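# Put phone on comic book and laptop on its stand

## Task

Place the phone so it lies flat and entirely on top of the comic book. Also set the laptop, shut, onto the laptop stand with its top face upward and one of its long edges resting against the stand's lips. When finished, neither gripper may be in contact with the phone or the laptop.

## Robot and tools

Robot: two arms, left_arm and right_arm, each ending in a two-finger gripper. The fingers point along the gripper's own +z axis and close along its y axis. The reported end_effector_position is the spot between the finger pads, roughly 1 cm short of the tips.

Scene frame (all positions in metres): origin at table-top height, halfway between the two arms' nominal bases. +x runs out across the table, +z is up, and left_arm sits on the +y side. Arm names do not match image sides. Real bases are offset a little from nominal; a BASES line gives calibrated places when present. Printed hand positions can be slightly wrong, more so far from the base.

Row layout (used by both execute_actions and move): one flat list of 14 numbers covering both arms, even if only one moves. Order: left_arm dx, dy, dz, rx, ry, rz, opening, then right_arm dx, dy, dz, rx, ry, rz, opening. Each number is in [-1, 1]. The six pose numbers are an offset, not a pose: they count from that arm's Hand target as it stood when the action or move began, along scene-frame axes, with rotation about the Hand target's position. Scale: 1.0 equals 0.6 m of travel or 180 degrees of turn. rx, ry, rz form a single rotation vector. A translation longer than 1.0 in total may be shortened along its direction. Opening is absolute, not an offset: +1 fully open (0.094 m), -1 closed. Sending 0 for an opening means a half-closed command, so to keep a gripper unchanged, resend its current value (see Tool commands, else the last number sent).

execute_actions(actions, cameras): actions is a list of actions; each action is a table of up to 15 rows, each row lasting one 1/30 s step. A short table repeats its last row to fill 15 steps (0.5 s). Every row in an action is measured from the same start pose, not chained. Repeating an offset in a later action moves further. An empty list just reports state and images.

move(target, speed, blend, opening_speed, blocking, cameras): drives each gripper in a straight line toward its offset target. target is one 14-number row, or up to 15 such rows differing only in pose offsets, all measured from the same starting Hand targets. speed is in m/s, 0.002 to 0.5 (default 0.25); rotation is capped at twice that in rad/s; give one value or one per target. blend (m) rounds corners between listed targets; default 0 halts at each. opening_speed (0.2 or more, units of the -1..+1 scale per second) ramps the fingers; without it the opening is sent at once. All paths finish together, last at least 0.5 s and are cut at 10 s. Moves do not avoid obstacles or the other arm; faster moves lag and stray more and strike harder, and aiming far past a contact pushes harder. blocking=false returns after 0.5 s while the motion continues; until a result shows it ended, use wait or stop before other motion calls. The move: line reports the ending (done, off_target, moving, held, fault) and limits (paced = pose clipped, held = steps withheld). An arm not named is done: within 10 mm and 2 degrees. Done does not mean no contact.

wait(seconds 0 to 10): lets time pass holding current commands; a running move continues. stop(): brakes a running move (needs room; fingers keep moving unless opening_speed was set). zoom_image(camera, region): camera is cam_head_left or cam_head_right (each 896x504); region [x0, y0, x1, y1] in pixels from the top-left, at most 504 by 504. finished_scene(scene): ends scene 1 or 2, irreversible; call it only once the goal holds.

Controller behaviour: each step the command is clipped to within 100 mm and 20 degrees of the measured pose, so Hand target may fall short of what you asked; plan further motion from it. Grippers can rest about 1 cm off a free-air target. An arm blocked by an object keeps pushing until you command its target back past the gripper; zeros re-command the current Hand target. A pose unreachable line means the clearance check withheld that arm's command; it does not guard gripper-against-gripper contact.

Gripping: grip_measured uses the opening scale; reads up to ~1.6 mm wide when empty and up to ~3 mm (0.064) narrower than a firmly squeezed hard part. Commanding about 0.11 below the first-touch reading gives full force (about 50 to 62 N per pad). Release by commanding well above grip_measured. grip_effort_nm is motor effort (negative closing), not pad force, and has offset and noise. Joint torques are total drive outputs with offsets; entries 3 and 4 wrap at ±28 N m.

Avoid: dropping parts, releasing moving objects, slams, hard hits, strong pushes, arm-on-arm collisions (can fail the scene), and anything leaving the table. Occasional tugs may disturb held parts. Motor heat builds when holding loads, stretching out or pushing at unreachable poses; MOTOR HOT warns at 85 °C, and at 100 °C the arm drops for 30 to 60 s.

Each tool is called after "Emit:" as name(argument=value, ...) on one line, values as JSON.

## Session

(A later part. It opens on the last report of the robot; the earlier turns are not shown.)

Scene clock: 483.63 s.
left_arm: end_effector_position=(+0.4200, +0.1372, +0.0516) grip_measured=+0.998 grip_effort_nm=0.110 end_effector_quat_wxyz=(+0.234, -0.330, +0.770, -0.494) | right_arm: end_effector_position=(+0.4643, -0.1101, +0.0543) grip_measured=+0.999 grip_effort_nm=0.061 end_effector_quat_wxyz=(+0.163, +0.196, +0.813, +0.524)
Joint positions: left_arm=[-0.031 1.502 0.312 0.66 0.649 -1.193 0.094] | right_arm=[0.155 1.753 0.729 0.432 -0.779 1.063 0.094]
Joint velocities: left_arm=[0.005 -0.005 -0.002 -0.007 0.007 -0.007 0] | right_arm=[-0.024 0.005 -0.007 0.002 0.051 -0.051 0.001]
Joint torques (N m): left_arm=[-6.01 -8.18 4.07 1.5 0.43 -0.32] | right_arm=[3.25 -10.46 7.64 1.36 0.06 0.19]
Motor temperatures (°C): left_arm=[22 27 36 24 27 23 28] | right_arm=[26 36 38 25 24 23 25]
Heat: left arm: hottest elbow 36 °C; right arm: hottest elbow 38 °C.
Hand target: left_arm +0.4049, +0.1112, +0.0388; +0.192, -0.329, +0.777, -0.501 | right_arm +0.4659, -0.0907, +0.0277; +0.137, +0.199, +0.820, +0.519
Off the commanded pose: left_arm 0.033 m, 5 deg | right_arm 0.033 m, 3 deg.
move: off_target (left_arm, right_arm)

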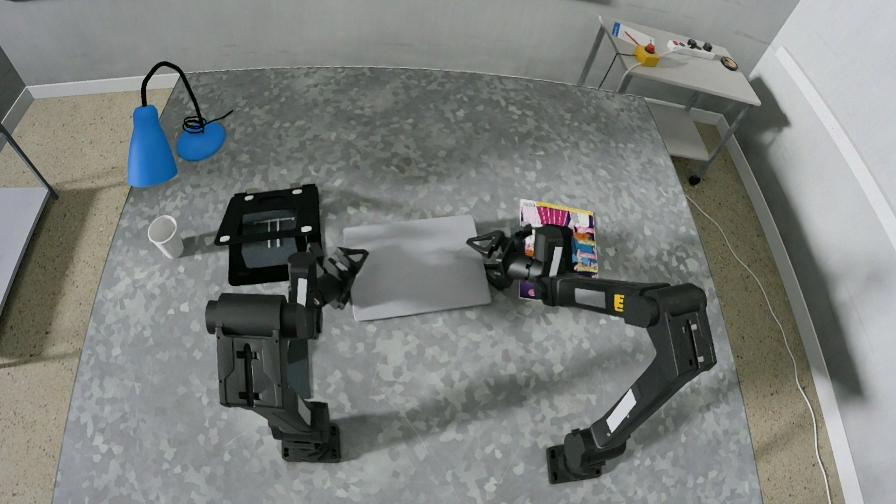

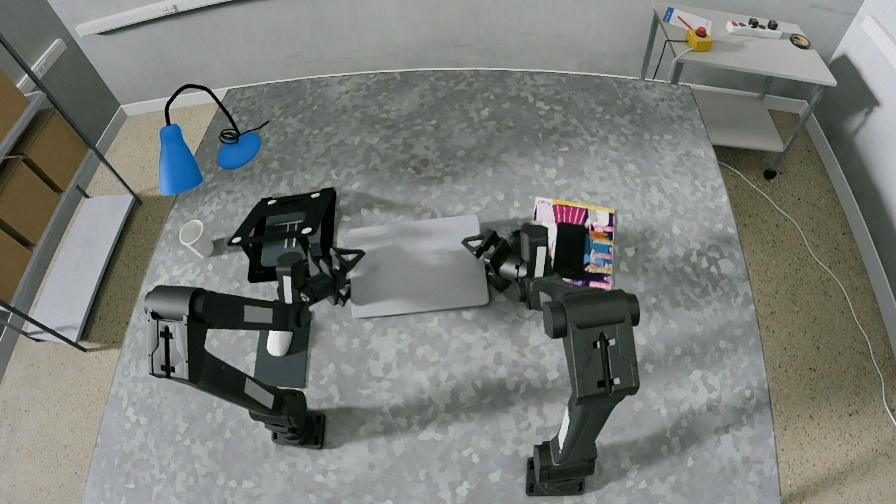

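Emit:
move(target=[0.0,-0.028,0,0,0,0,1,0.0,0.028,0.0,0,0,0,1], speed=0.04)

Emit:
zoom_image(camera="cam_head_left", region=[200, 170, 400, 330])

Emit:
zoom_image(camera="cam_head_left", region=[430, 180, 550, 340])

Scene clock: 487.57 s.
left_arm: end_effector_position=(+0.4168, +0.1127, +0.0524) grip_measured=+0.998 grip_effort_nm=0.110 end_effector_quat_wxyz=(+0.228, -0.323, +0.773, -0.496) | right_arm: end_effector_position=(+0.4692, -0.1035, +0.0544) grip_measured=+0.999 grip_effort_nm=0.071 end_effector_quat_wxyz=(+0.176, +0.197, +0.813, +0.519)
Joint positions: left_arm=[-0.114 1.501 0.311 0.68 0.595 -1.231 0.094] | right_arm=[0.175 1.759 0.735 0.452 -0.739 1.072 0.094]
Joint velocities: left_arm=[-0.015 0.005 0.002 0.012 -0.066 0.022 0] | right_arm=[0.005 0.005 0.002 -0.012 0.007 -0.037 -0.001]
Joint torques (N m): left_arm=[-4.89 -7.3 4.59 1.85 0.37 -0.29] | right_arm=[4.25 -10.7 7.72 1.39 -0.18 0.38]
Motor temperatures (°C): left_arm=[22 27 35 24 27 23 28] | right_arm=[26 36 38 25 24 23 25]
Heat: left arm: hottest elbow 35 °C; right arm: hottest elbow 38 °C.
Hand target: left_arm +0.4047, +0.0945, +0.0389; +0.192, -0.329, +0.777, -0.501 | right_arm +0.4661, -0.0738, +0.0275; +0.137, +0.199, +0.820, +0.519
Off the commanded pose: left_arm 0.026 m, 4 deg | right_arm 0.040 m, 5 deg.
move: off_target (left_arm, right_arm)

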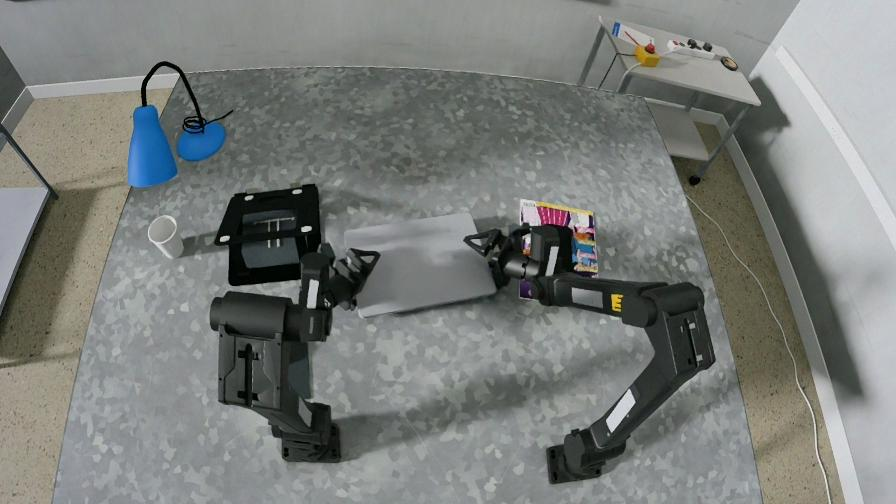

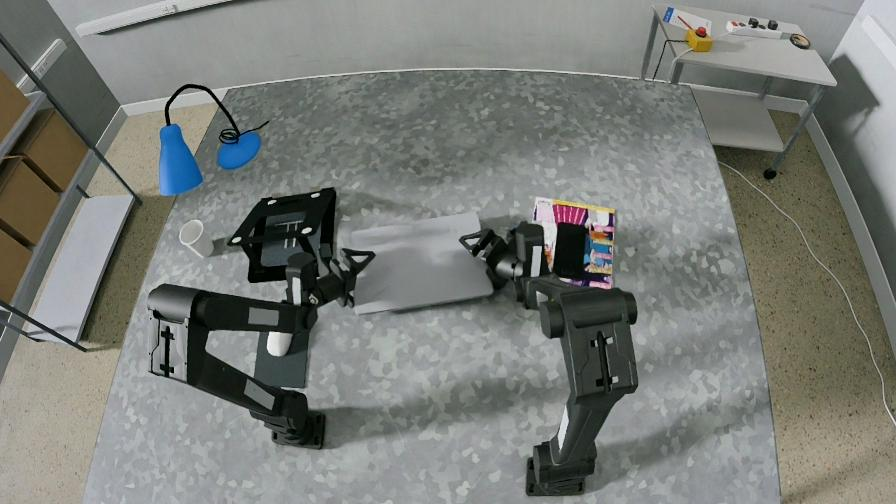

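Scaled by 2.520.

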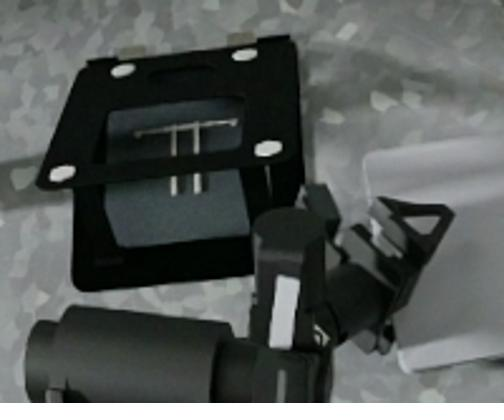

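Scaled by 3.150.

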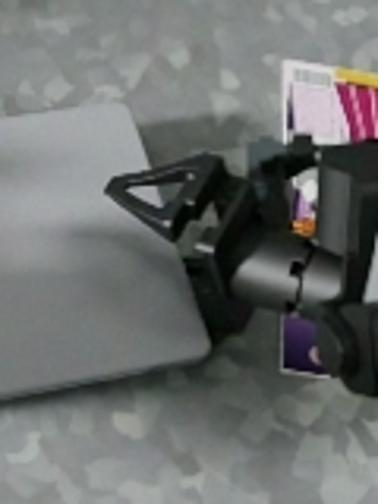

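Emit:
move(target=[0,0,0,0,0,0,0.1,0,0,0,0,0,0,0.1], opening_speed=0.6, cameras=[])

Emit:
move(target=[-0.06,0.0,0.08,0,0,0,0.1,-0.085,-0.02,0.08,0,0,0,0.1], speed=0.06)

Emit:
zoom_image(camera="cam_head_left", region=[200, 170, 400, 330])

Emit:
zoom_image(camera="cam_head_right", region=[300, 170, 560, 330])

Scene clock: 494.77 s.
left_arm: end_effector_position=(+0.4090, +0.1160, +0.0338) grip_measured=+0.104 grip_effort_nm=-0.149 end_effector_quat_wxyz=(+0.217, -0.338, +0.780, -0.480) | right_arm: end_effector_position=(+0.4720, -0.1113, +0.0369) grip_measured=+0.103 grip_effort_nm=-0.125 end_effector_quat_wxyz=(+0.177, +0.211, +0.818, +0.504)
Joint positions: left_arm=[-0.115 1.538 0.296 0.684 0.573 -1.228 0.052] | right_arm=[0.166 1.792 0.736 0.454 -0.714 1.062 0.052]
Joint velocities: left_arm=[-0.015 0.005 0.002 0.002 -0.022 -0.007 0] | right_arm=[-0.005 -0.015 0.002 0.012 0.007 -0.022 -0.001]
Joint torques (N m): left_arm=[-4.6 -9.23 5.49 1.96 1.22 -0.43] | right_arm=[4.89 -13.33 7.54 1.28 -1.08 0.47]
Motor temperatures (°C): left_arm=[22 27 35 24 27 24 27] | right_arm=[26 36 39 25 24 23 25]
Heat: left arm: hottest elbow 35 °C; right arm: hottest elbow 39 °C.
Hand target: left_arm +0.4046, +0.0945, +0.0388; +0.192, -0.329, +0.777, -0.501 | right_arm +0.4661, -0.0738, +0.0276; +0.137, +0.199, +0.820, +0.519
Off the commanded pose: left_arm 0.022 m, 4 deg | right_arm 0.039 m, 5 deg.
move: off_target (left_arm, right_arm)
No camera images: "cameras" was empty.

Scene clock: 496.63 s.
left_arm: end_effector_position=(+0.3633, +0.1127, +0.0613) grip_measured=+0.103 grip_effort_nm=-0.129 end_effector_quat_wxyz=(+0.188, -0.352, +0.785, -0.473) | right_arm: end_effector_position=(+0.4338, -0.1133, +0.0670) grip_measured=+0.102 grip_effort_nm=-0.110 end_effector_quat_wxyz=(+0.161, +0.217, +0.820, +0.505)
Joint positions: left_arm=[-0.137 1.235 0.222 0.404 0.57 -1.255 0.052] | right_arm=[0.173 1.636 0.65 0.363 -0.721 1.078 0.052]
Joint velocities: left_arm=[0.005 -0.024 0.012 0.002 0.037 0.081 0.001] | right_arm=[0.005 -0.015 -0.012 -0.012 -0.066 0.022 0.001]
Joint torques (N m): left_arm=[-4.72 -9.23 8.81 2.09 0.79 -0.24] | right_arm=[4.6 -16.62 5.29 1.03 -0.83 0.34]
Motor temperatures (°C): left_arm=[22 27 35 24 28 24 27] | right_arm=[26 36 39 25 24 23 25]
Heat: left arm: hottest elbow 35 °C; right arm: hottest elbow 39 °C.
Hand target: left_arm +0.3689, +0.0948, +0.0862; +0.192, -0.329, +0.777, -0.501 | right_arm +0.4158, -0.0849, +0.0765; +0.137, +0.199, +0.820, +0.519
Off the commanded pose: left_arm 0.032 m, 4 deg | right_arm 0.034 m, 4 deg.
move: off_target (left_arm, right_arm)

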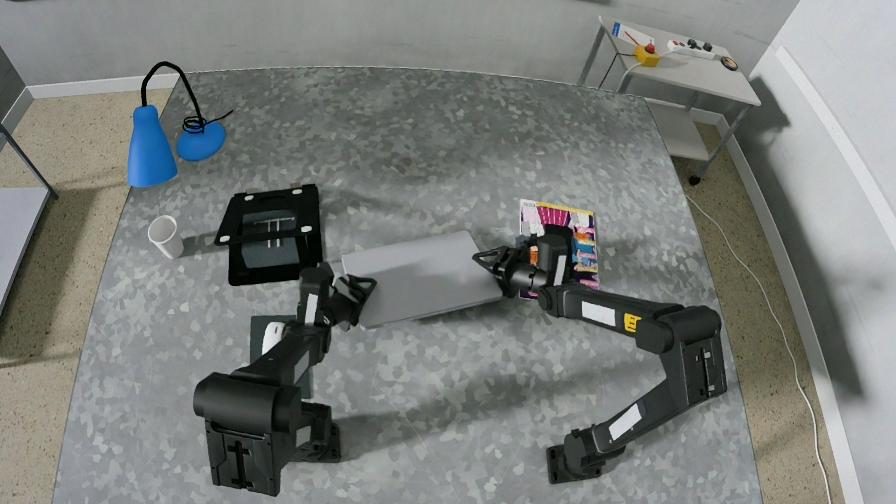

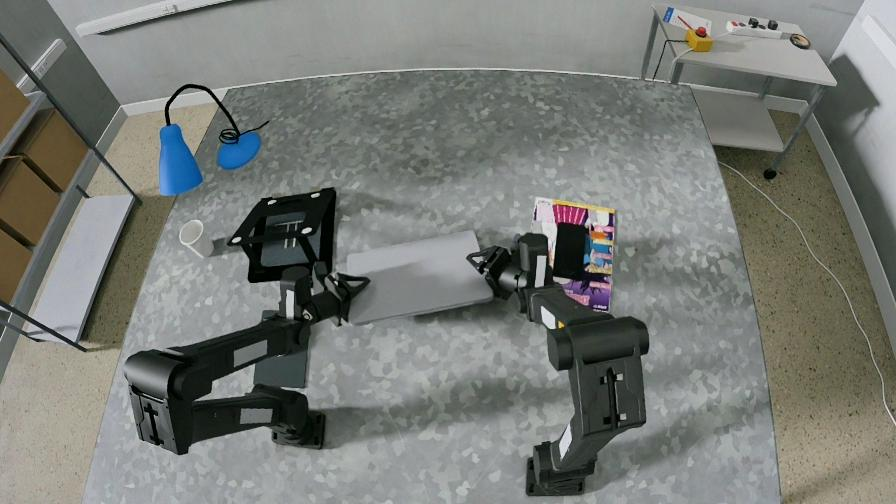

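Scaled by 2.520.

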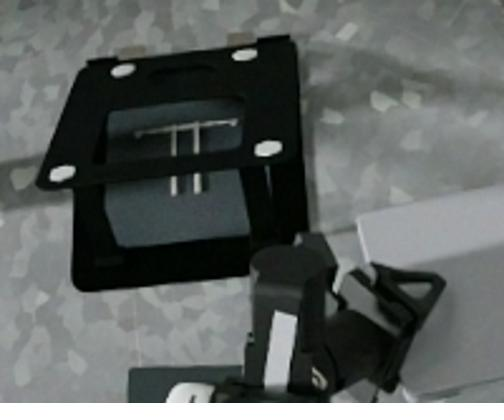

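Scaled by 1.938.

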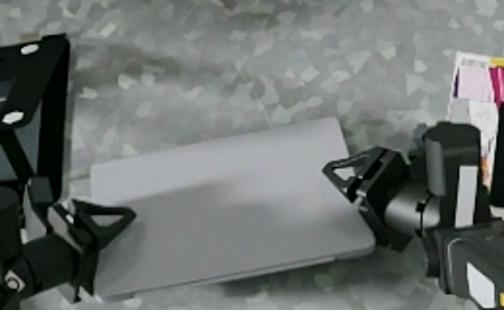

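Emit:
move(target=[-0.04,0.0,0.11,-0.098,-0.098,0,0.1,-0.04,0,0.12,0.123,-0.065,0,0.1], speed=0.06)

Emit:
zoom_image(camera="cam_head_right", region=[260, 170, 560, 370])

Scene clock: 506.33 s.
left_arm: end_effector_position=(+0.3346, +0.1089, +0.1205) grip_measured=+0.103 grip_effort_nm=-0.125 end_effector_quat_wxyz=(+0.239, -0.320, +0.670, -0.626) | right_arm: end_effector_position=(+0.4095, -0.1194, +0.1310) grip_measured=+0.101 grip_effort_nm=-0.085 end_effector_quat_wxyz=(+0.202, +0.219, +0.694, +0.655)
Joint positions: left_arm=[-0.115 1.33 0.045 1.154 0.67 -1.569 0.052] | right_arm=[0.145 1.666 0.484 1.095 -0.814 1.515 0.052]
Joint velocities: left_arm=[-0.005 0.015 -0.007 0.007 -0.11 -0.022 0] | right_arm=[0.005 0.005 0.022 0.002 -0.037 0.051 0.002]
Joint torques (N m): left_arm=[-3.19 -5.89 7.98 4.26 0.93 -0.25] | right_arm=[5.25 -13.86 4.74 3.52 -1.53 0.31]
Motor temperatures (°C): left_arm=[22 27 35 24 28 24 27] | right_arm=[26 37 38 25 26 23 25]
Heat: left arm: hottest elbow 35 °C; right arm: hottest elbow 38 °C.
Hand target: left_arm +0.3440, +0.0948, +0.1533; +0.253, -0.274, +0.652, -0.660 | right_arm +0.3914, -0.0846, +0.1483; +0.181, +0.167, +0.690, +0.681
Off the commanded pose: left_arm 0.036 m, 7 deg | right_arm 0.043 m, 7 deg.
move: off_target (left_arm, right_arm)

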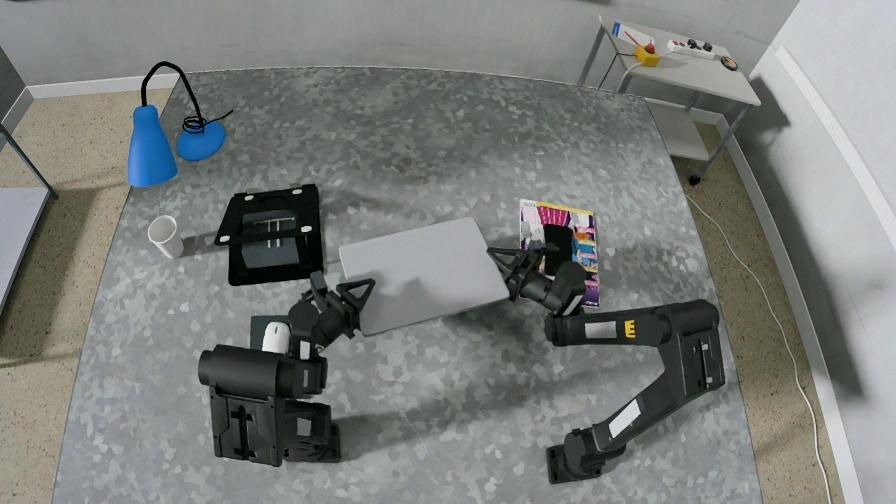

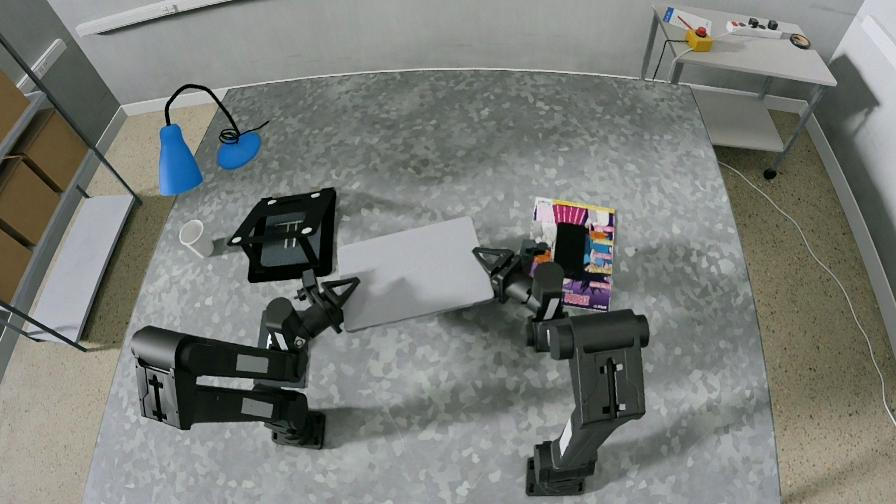

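Scaled by 1.680.

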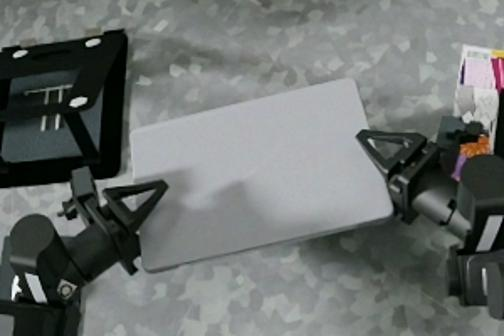

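Emit:
move(target=[0,0,0,0,0,0,-0.85,0,0,0,0,0,0,-0.85], opening_speed=0.5)

Emit:
zoom_image(camera="cam_head_right", region=[260, 170, 560, 370])

Scene clock: 510.37 s.
left_arm: end_effector_position=(+0.3348, +0.1085, +0.1235) grip_measured=-0.638 grip_effort_nm=-1.004 end_effector_quat_wxyz=(+0.231, -0.327, +0.662, -0.634) | right_arm: end_effector_position=(+0.4099, -0.1214, +0.1282) grip_measured=-0.665 grip_effort_nm=-1.028 end_effector_quat_wxyz=(+0.194, +0.230, +0.692, +0.657)
Joint positions: left_arm=[-0.115 1.336 0.045 1.176 0.673 -1.608 0.017] | right_arm=[0.14 1.673 0.483 1.1 -0.814 1.538 0.016]
Joint velocities: left_arm=[-0.015 -0.015 0.002 -0.017 -0.037 -0.037 0] | right_arm=[-0.005 -0.005 -0.012 0.002 -0.051 -0.007 -0.001]
Joint torques (N m): left_arm=[-3.72 -6.83 7.84 4.12 0.7 0.1] | right_arm=[5.48 -14.27 4.74 3.6 -1.51 0.09]
Motor temperatures (°C): left_arm=[22 27 35 24 28 24 27] | right_arm=[26 37 38 25 26 23 25]
Heat: left arm: hottest elbow 35 °C; right arm: hottest elbow 38 °C.
Hand target: left_arm +0.3439, +0.0947, +0.1533; +0.253, -0.274, +0.652, -0.660 | right_arm +0.3915, -0.0846, +0.1484; +0.181, +0.167, +0.690, +0.681
Off the commanded pose: left_arm 0.034 m, 7 deg | right_arm 0.046 m, 8 deg.
move: off_target (left_arm, right_arm)

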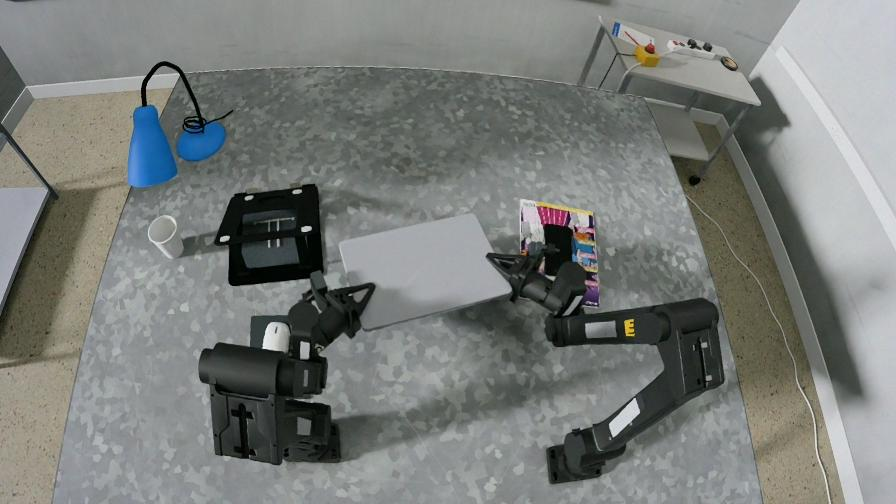

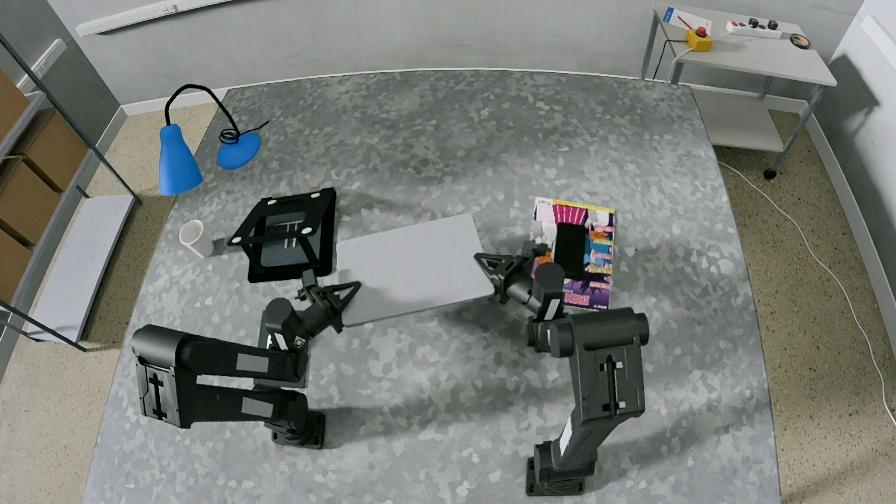

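Scaled by 1.680.

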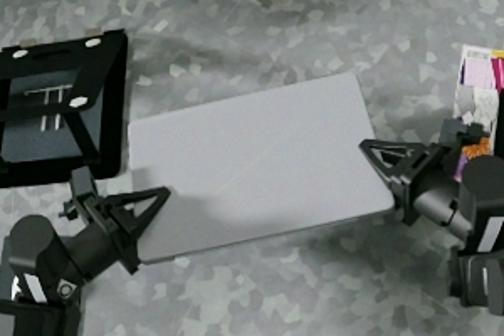

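Emit:
move(target=[[-0.02,0,0.12,-0.008,0.075,-0.011,-0.85,-0.045,-0.03,0.11,-0.008,0.075,-0.011,-0.85],[-0.02,0,0.253,-0.017,0.149,-0.022,-0.85,-0.045,-0.03,0.23,-0.017,0.149,-0.022,-0.85]], speed=0.1, blend=0.03)

Emit:
zoom_image(camera="cam_head_right", region=[240, 130, 560, 370])

Scene clock: 524.80 s.
left_arm: end_effector_position=(+0.3005, +0.1017, +0.2119) grip_measured=-0.647 grip_effort_nm=-1.009 end_effector_quat_wxyz=(+0.012, -0.464, +0.690, -0.555) | right_arm: end_effector_position=(+0.3531, -0.1362, +0.1991) grip_measured=-0.667 grip_effort_nm=-1.038 end_effector_quat_wxyz=(+0.022, +0.417, +0.728, +0.544)
Joint positions: left_arm=[-0.089 0.573 0.378 -0.392 0.805 -1.694 0.017] | right_arm=[0.137 1.09 0.58 -0.094 -0.771 1.602 0.016]
Joint velocities: left_arm=[-0.005 0.005 -0.002 -0.007 0.051 0.037 0.001] | right_arm=[0.005 -0.005 -0.012 -0.007 -0.037 0.037 -0.001]
Joint torques (N m): left_arm=[-1.85 -3.14 24.96 2.59 0.88 0.12] | right_arm=[4.13 -13.1 16.88 1.7 -2.18 0.3]
Motor temperatures (°C): left_arm=[22 27 37 24 28 23 28] | right_arm=[26 37 39 25 29 23 26]
Heat: left arm: hottest elbow 37 °C; right arm: hottest elbow 39 °C.
Hand target: left_arm +0.3341, +0.0931, +0.3028; +0.066, -0.405, +0.685, -0.602 | right_arm +0.3682, -0.1024, +0.2875; +0.042, +0.339, +0.723, +0.600
Off the commanded pose: left_arm 0.099 m, 11 deg | right_arm 0.094 m, 11 deg.
move: off_target (left_arm, right_arm); limits=paced

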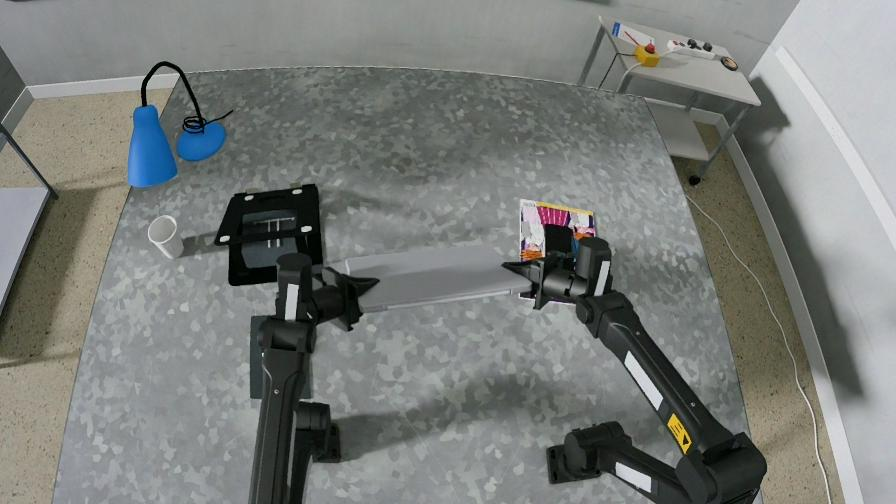

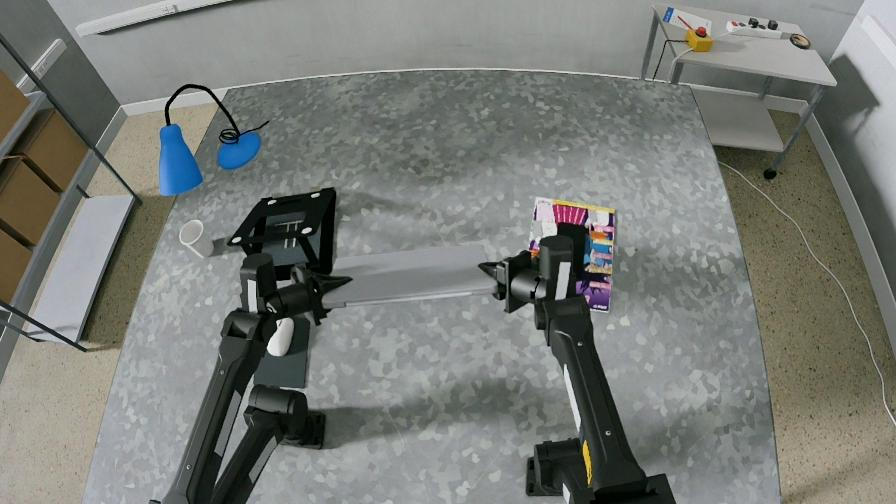

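Scaled by 1.575.

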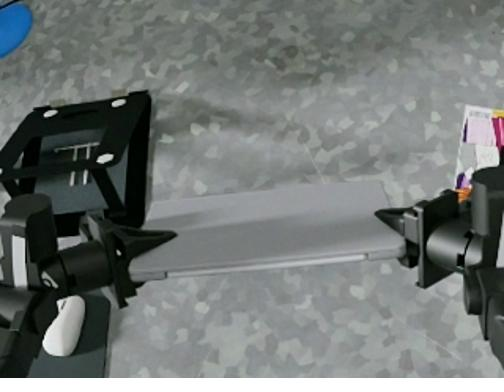

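Emit:
move(target=[0,0,0,0,0,0,-0.85,0,0,0,0,0,0,-0.85], speed=0.1, cameras=[])

Scene clock: 529.10 s.
left_arm: end_effector_position=(+0.2995, +0.1018, +0.2122) grip_measured=-0.647 grip_effort_nm=-1.009 end_effector_quat_wxyz=(+0.011, -0.465, +0.690, -0.554) | right_arm: end_effector_position=(+0.3517, -0.1362, +0.1998) grip_measured=-0.667 grip_effort_nm=-1.043 end_effector_quat_wxyz=(+0.020, +0.417, +0.728, +0.544)
Joint positions: left_arm=[-0.089 0.569 0.38 -0.402 0.806 -1.692 0.017] | right_arm=[0.137 1.085 0.58 -0.102 -0.772 1.602 0.016]
Joint velocities: left_arm=[-0.005 0.005 -0.007 -0.002 -0.037 0.022 0] | right_arm=[0.005 -0.005 -0.022 -0.007 -0.037 -0.022 -0.001]
Joint torques (N m): left_arm=[-0.97 -2.43 24.76 3.03 0.85 0.12] | right_arm=[4.13 -12.92 16.94 2 -2.15 0.26]
Motor temperatures (°C): left_arm=[22 27 40 24 28 23 28] | right_arm=[26 37 40 25 30 23 27]
Heat: left arm: hottest elbow 40 °C; right arm: hottest elbow 40 °C.
Hand target: left_arm +0.3342, +0.0933, +0.3026; +0.067, -0.405, +0.685, -0.602 | right_arm +0.3682, -0.1023, +0.2876; +0.042, +0.339, +0.723, +0.600
Off the commanded pose: left_arm 0.097 m, 11 deg | right_arm 0.095 m, 11 deg.
move: off_target (left_arm, right_arm)
No camera images: "cameras" was empty.

Emit:
move(target=[0.1,0.03,0.03,0,0,0,-0.85,0.1,0.03,0.03,0,0,0,-0.85], speed=0.08)

Scene clock: 535.50 s.
left_arm: end_effector_position=(+0.3551, +0.1169, +0.2349) grip_measured=-0.648 grip_effort_nm=-1.013 end_effector_quat_wxyz=(+0.008, -0.463, +0.690, -0.556) | right_arm: end_effector_position=(+0.4046, -0.1207, +0.2245) grip_measured=-0.667 grip_effort_nm=-1.043 end_effector_quat_wxyz=(+0.019, +0.412, +0.726, +0.550)
Joint positions: left_arm=[-0.005 0.795 0.52 -0.368 0.883 -1.623 0.017] | right_arm=[0.155 1.216 0.738 -0.104 -0.77 1.622 0.016]
Joint velocities: left_arm=[-0.005 0.005 0.002 -0.007 0.007 -0.022 0] | right_arm=[-0.015 0.005 -0.007 -0.007 0.007 -0.007 0]
Joint torques (N m): left_arm=[-2.26 -4.78 23.69 3.33 0.81 -0.06] | right_arm=[3.9 -11.75 17.59 2.37 -1.71 0.18]
Motor temperatures (°C): left_arm=[22 27 43 24 29 23 28] | right_arm=[26 37 42 25 31 23 27]
Heat: left arm: hottest elbow 43 °C; right arm: hottest elbow 42 °C.
Hand target: left_arm +0.3941, +0.1105, +0.3209; +0.066, -0.405, +0.685, -0.602 | right_arm +0.4288, -0.0851, +0.3042; +0.042, +0.339, +0.723, +0.600
Off the commanded pose: left_arm 0.094 m, 11 deg | right_arm 0.092 m, 11 deg.
move: off_target (left_arm, right_arm); limits=paced

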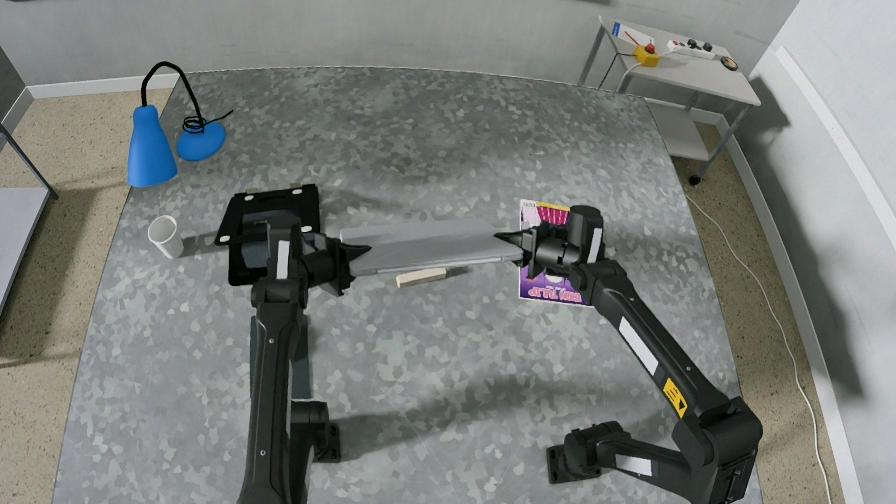

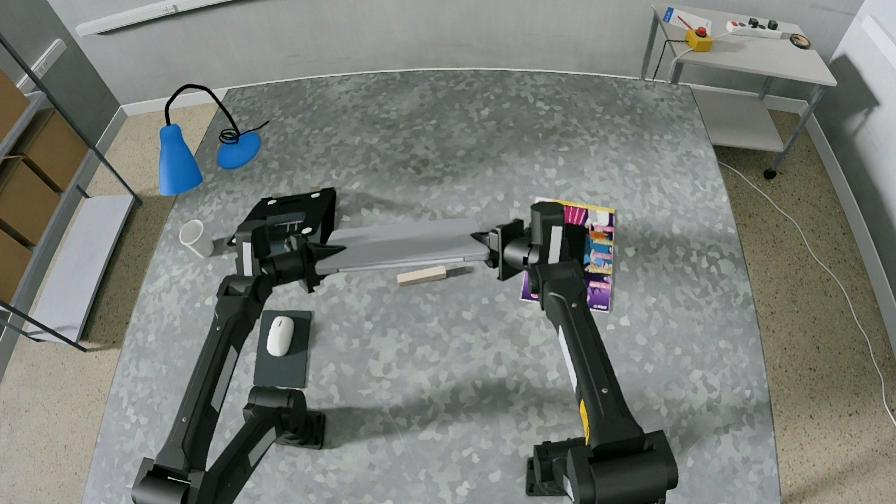

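Emit:
move(target=[0.03,0.0,0.06,0.006,-0.055,0,-0.85,0.03,0.0,0.06,0.006,-0.05,0,-0.85], speed=0.08)

Scene clock: 541.20 s.
left_arm: end_effector_position=(+0.3716, +0.1183, +0.2555) grip_measured=-0.648 grip_effort_nm=-1.004 end_effector_quat_wxyz=(+0.061, -0.422, +0.689, -0.586) | right_arm: end_effector_position=(+0.4237, -0.1180, +0.2513) grip_measured=-0.667 grip_effort_nm=-1.033 end_effector_quat_wxyz=(+0.064, +0.373, +0.724, +0.577)
Joint positions: left_arm=[-0.003 0.803 0.52 -0.217 0.88 -1.618 0.017] | right_arm=[0.155 1.227 0.769 -0.012 -0.766 1.596 0.016]
Joint velocities: left_arm=[-0.005 -0.005 -0.007 0.012 -0.022 -0.081 0.001] | right_arm=[-0.005 -0.005 0.002 -0.002 0.037 0.037 -0.001]
Joint torques (N m): left_arm=[-2.37 -5.19 24.27 3.82 0.59 0.06] | right_arm=[3.25 -13.1 17.89 3.19 -1.87 0.16]
Motor temperatures (°C): left_arm=[22 27 45 24 29 23 29] | right_arm=[26 37 45 25 31 23 27]
Heat: left arm: hottest elbow 45 °C; right arm: hottest elbow 45 °C.
Hand target: left_arm +0.4084, +0.1109, +0.3484; +0.129, -0.350, +0.682, -0.629 | right_arm +0.4471, -0.0854, +0.3399; +0.096, +0.291, +0.713, +0.631
Off the commanded pose: left_arm 0.109 m, 12 deg; position clipped | right_arm 0.098 m, 12 deg.
move: off_target (left_arm, right_arm); limits=paced

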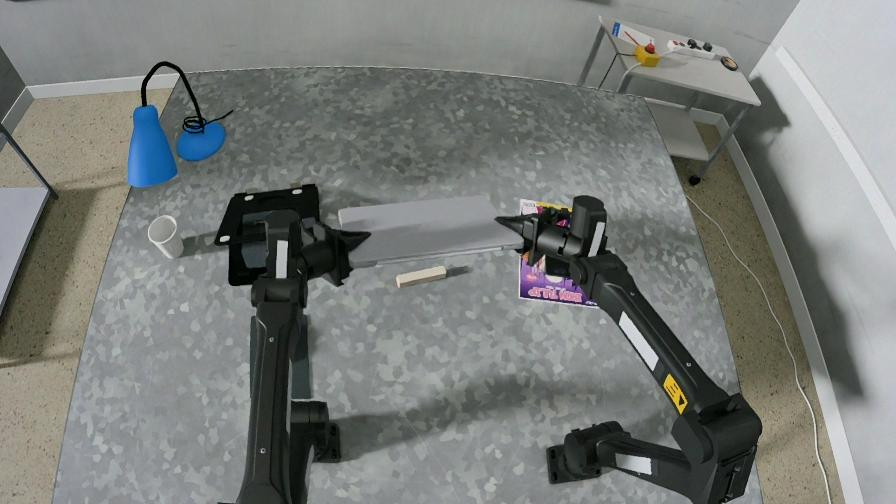

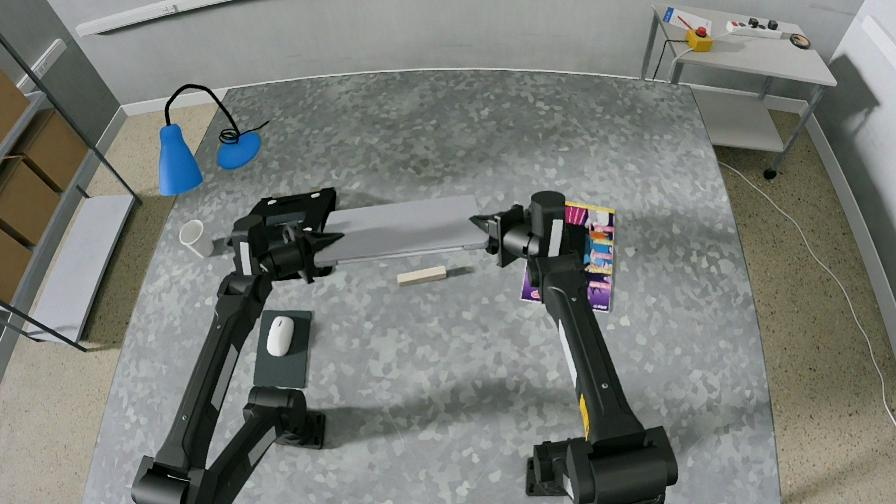

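Emit:
move(target=[0.02,0.35,0.01,0,0,0,-0.85,0.02,0.35,0.03,0,0,0,-0.85], speed=0.1)

Scene clock: 550.07 s.
left_arm: end_effector_position=(+0.4005, +0.3137, +0.2847) grip_measured=-0.650 grip_effort_nm=-1.013 end_effector_quat_wxyz=(+0.076, -0.405, +0.677, -0.609) | right_arm: end_effector_position=(+0.4558, +0.0800, +0.2895) grip_measured=-0.667 grip_effort_nm=-1.038 end_effector_quat_wxyz=(+0.084, +0.348, +0.731, +0.581)
Joint positions: left_arm=[0.624 1.245 0.952 -1.237 1.322 -0.457 0.016] | right_arm=[0.572 1.458 1.064 0.052 -0.384 1.739 0.016]
Joint velocities: left_arm=[-0.005 -0.005 0.002 0.007 0.022 0.007 0] | right_arm=[0.005 -0.005 -0.007 0.017 -0.022 -0.037 0.002]
Joint torques (N m): left_arm=[-2.26 -11.69 21.07 -0.28 2.85 0.21] | right_arm=[3.84 -15.56 17.17 2.93 -0.64 0]
Motor temperatures (°C): left_arm=[22 27 49 24 30 23 29] | right_arm=[26 37 49 25 31 23 27]
Heat: left arm: hottest elbow 49 °C; right arm: hottest elbow 49 °C.
Hand target: left_arm +0.4216, +0.3203, +0.3535; +0.126, -0.350, +0.686, -0.626 | right_arm +0.4622, +0.1252, +0.3570; +0.096, +0.291, +0.713, +0.631
Off the commanded pose: left_arm 0.073 m, 9 deg | right_arm 0.082 m, 9 deg.
move: off_target (left_arm, right_arm); limits=paced

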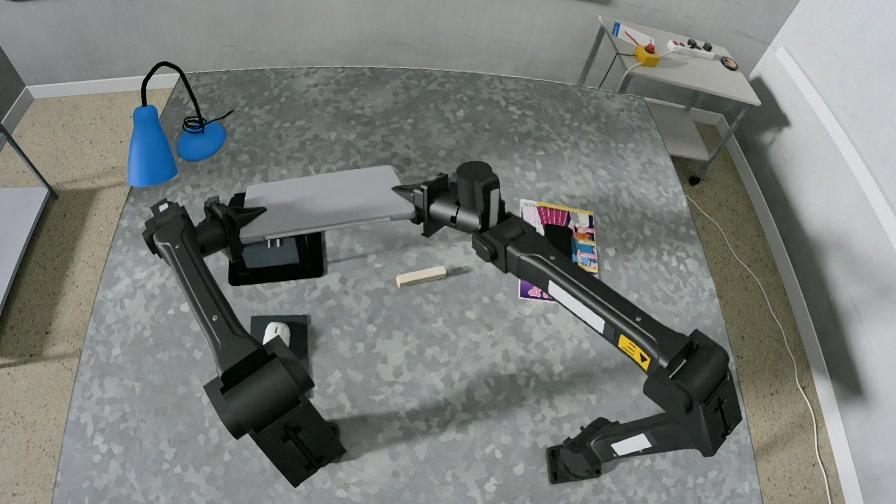

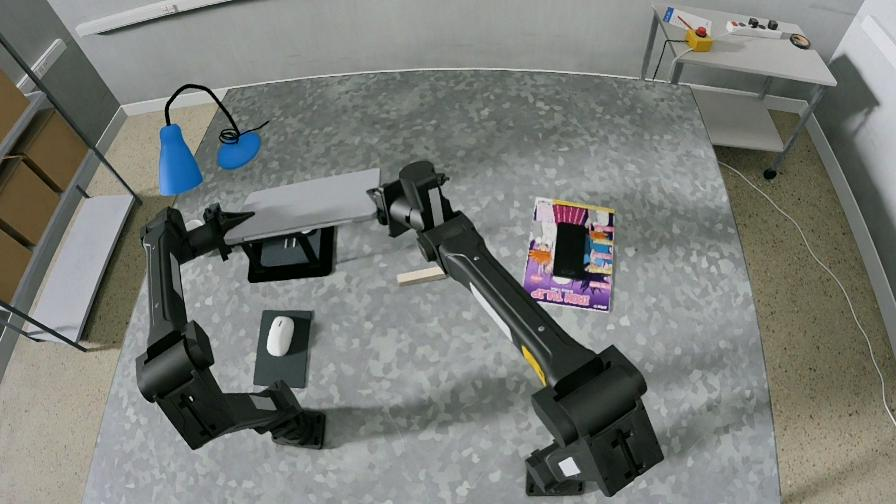

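Emit:
move(target=[0.115,0.24,0,0,0,0,-0.85,0.115,0.24,0,0,0,0,-0.85], speed=0.1)

Scene clock: 557.60 s.
left_arm: end_effector_position=(+0.4738, +0.4561, +0.2847) grip_measured=-0.650 grip_effort_nm=-1.009 end_effector_quat_wxyz=(+0.100, -0.408, +0.673, -0.609) | right_arm: end_effector_position=(+0.5329, +0.2259, +0.2930) grip_measured=-0.667 grip_effort_nm=-1.033 end_effector_quat_wxyz=(+0.088, +0.333, +0.731, +0.589)
Joint positions: left_arm=[0.769 1.689 1.415 -1.649 1.313 -0.019 0.016] | right_arm=[0.698 1.826 1.522 -0.002 -0.278 1.764 0.016]
Joint velocities: left_arm=[-0.015 0.005 0.002 -0.022 -0.022 0.11 0] | right_arm=[-0.015 0.005 0.012 0.002 -0.007 0.022 0.001]
Joint torques (N m): left_arm=[-1.96 -20.25 19.56 -1.21 2.29 0.02] | right_arm=[3.19 -22.3 17.77 2.03 -0.3 0]
Motor temperatures (°C): left_arm=[22 27 48 24 34 23 29] | right_arm=[26 37 53 25 29 23 27]
Heat: left arm: hottest elbow 48 °C; right arm: hottest elbow 53 °C.
Hand target: left_arm +0.4908, +0.4637, +0.3535; +0.124, -0.349, +0.686, -0.626 | right_arm +0.5333, +0.2683, +0.3552; +0.096, +0.291, +0.713, +0.630
Off the commanded pose: left_arm 0.071 m, 8 deg | right_arm 0.077 m, 7 deg.
joint sent to its limit (left arm) — joint 4 (wrist pitch), lower limit. The joint targets are off in position and orientation.
move: off_target (left_arm, right_arm)

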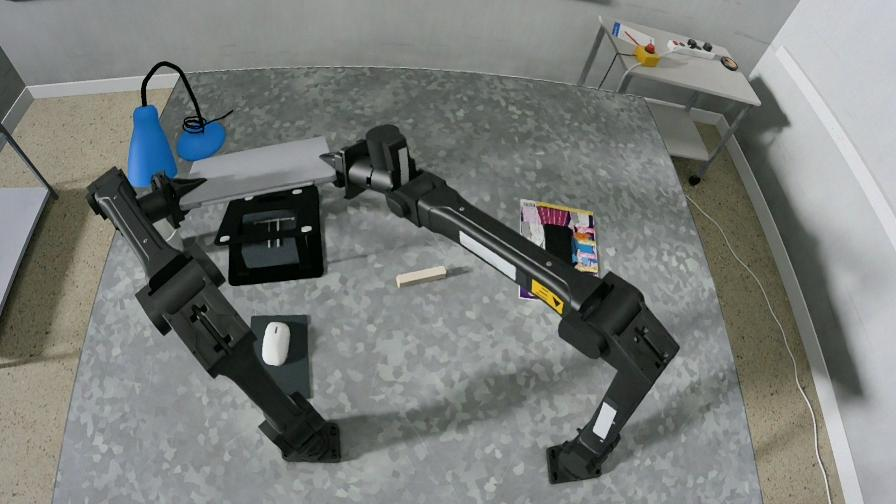

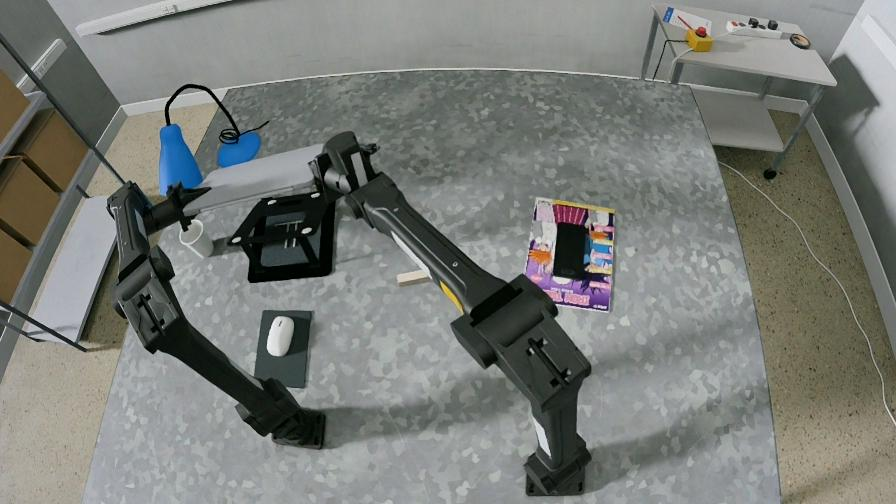

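Emit:
move(target=[0.03,0.035,-0.17,0,0,0,-0.85,0.03,0.035,-0.18,0,0,0,-0.85], speed=0.08)

Emit:
zoom_image(camera="cam_head_left", region=[130, 100, 430, 300])

Emit:
zoom_image(camera="cam_head_right", region=[130, 100, 430, 300])

Scene clock: 565.67 s.
left_arm: end_effector_position=(+0.4898, +0.4774, +0.1936) grip_measured=-0.650 grip_effort_nm=-1.009 end_effector_quat_wxyz=(+0.085, -0.396, +0.671, -0.621) | right_arm: end_effector_position=(+0.5537, +0.2499, +0.2033) grip_measured=-0.667 grip_effort_nm=-1.038 end_effector_quat_wxyz=(+0.087, +0.331, +0.731, +0.590)
Joint positions: left_arm=[0.776 1.898 1.425 -1.652 1.316 0.172 0.016] | right_arm=[0.704 1.992 1.522 0.165 -0.278 1.764 0.016]
Joint velocities: left_arm=[-0.015 0.005 -0.002 0.012 0.022 -0.037 0] | right_arm=[-0.015 -0.015 -0.007 -0.002 -0.066 -0.022 0]
Joint torques (N m): left_arm=[-2.9 -22.59 15.83 -1.62 1.78 0.17] | right_arm=[3.19 -24.76 13.89 3.49 -0.11 0.01]
Motor temperatures (°C): left_arm=[22 28 49 24 35 23 29] | right_arm=[26 39 53 25 28 23 27]
Heat: left arm: hottest elbow 49 °C; right arm: hottest elbow 53 °C.
Hand target: left_arm +0.5093, +0.4839, +0.2519; +0.124, -0.348, +0.687, -0.626 | right_arm +0.5499, +0.2887, +0.2468; +0.095, +0.291, +0.713, +0.631
Off the commanded pose: left_arm 0.061 m, 7 deg | right_arm 0.059 m, 7 deg.
joint sent to its limit (left arm) — joint 4 (wrist pitch), lower limit. The joint targets are off in position, not in orientation.
move: off_target (left_arm, right_arm)

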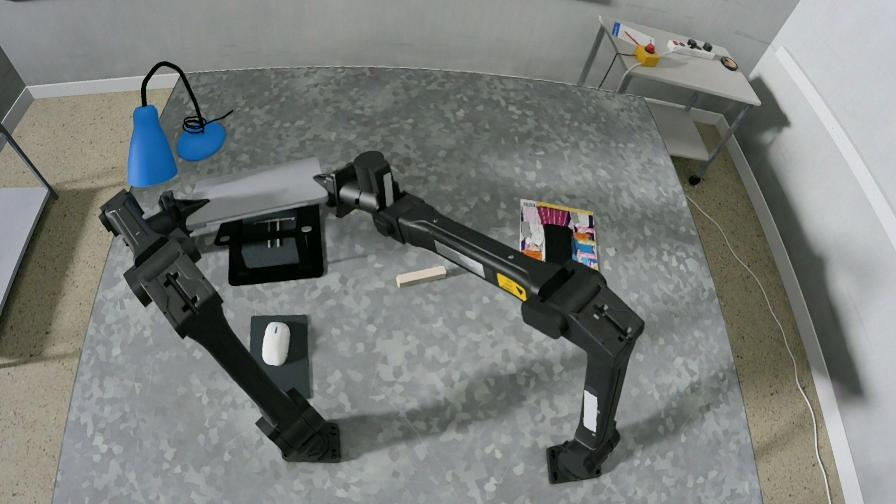

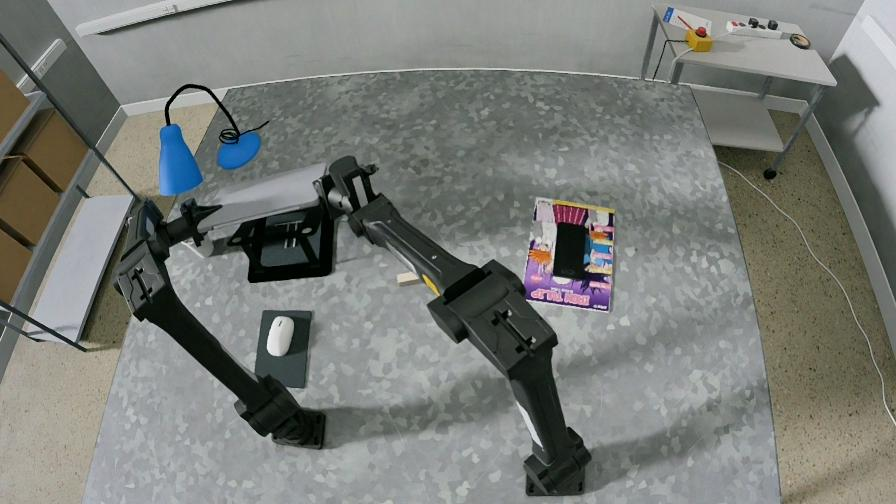

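Scaled by 1.680.

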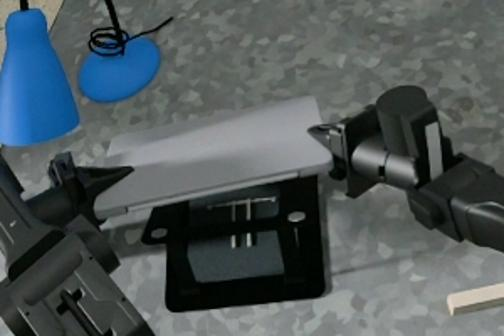

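Scaled by 1.680.

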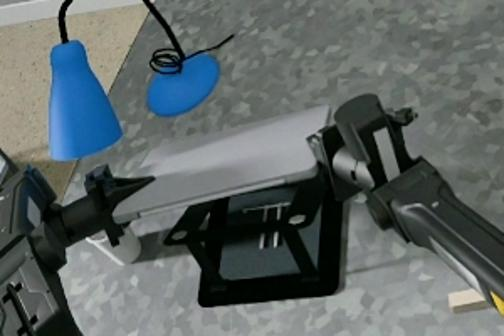

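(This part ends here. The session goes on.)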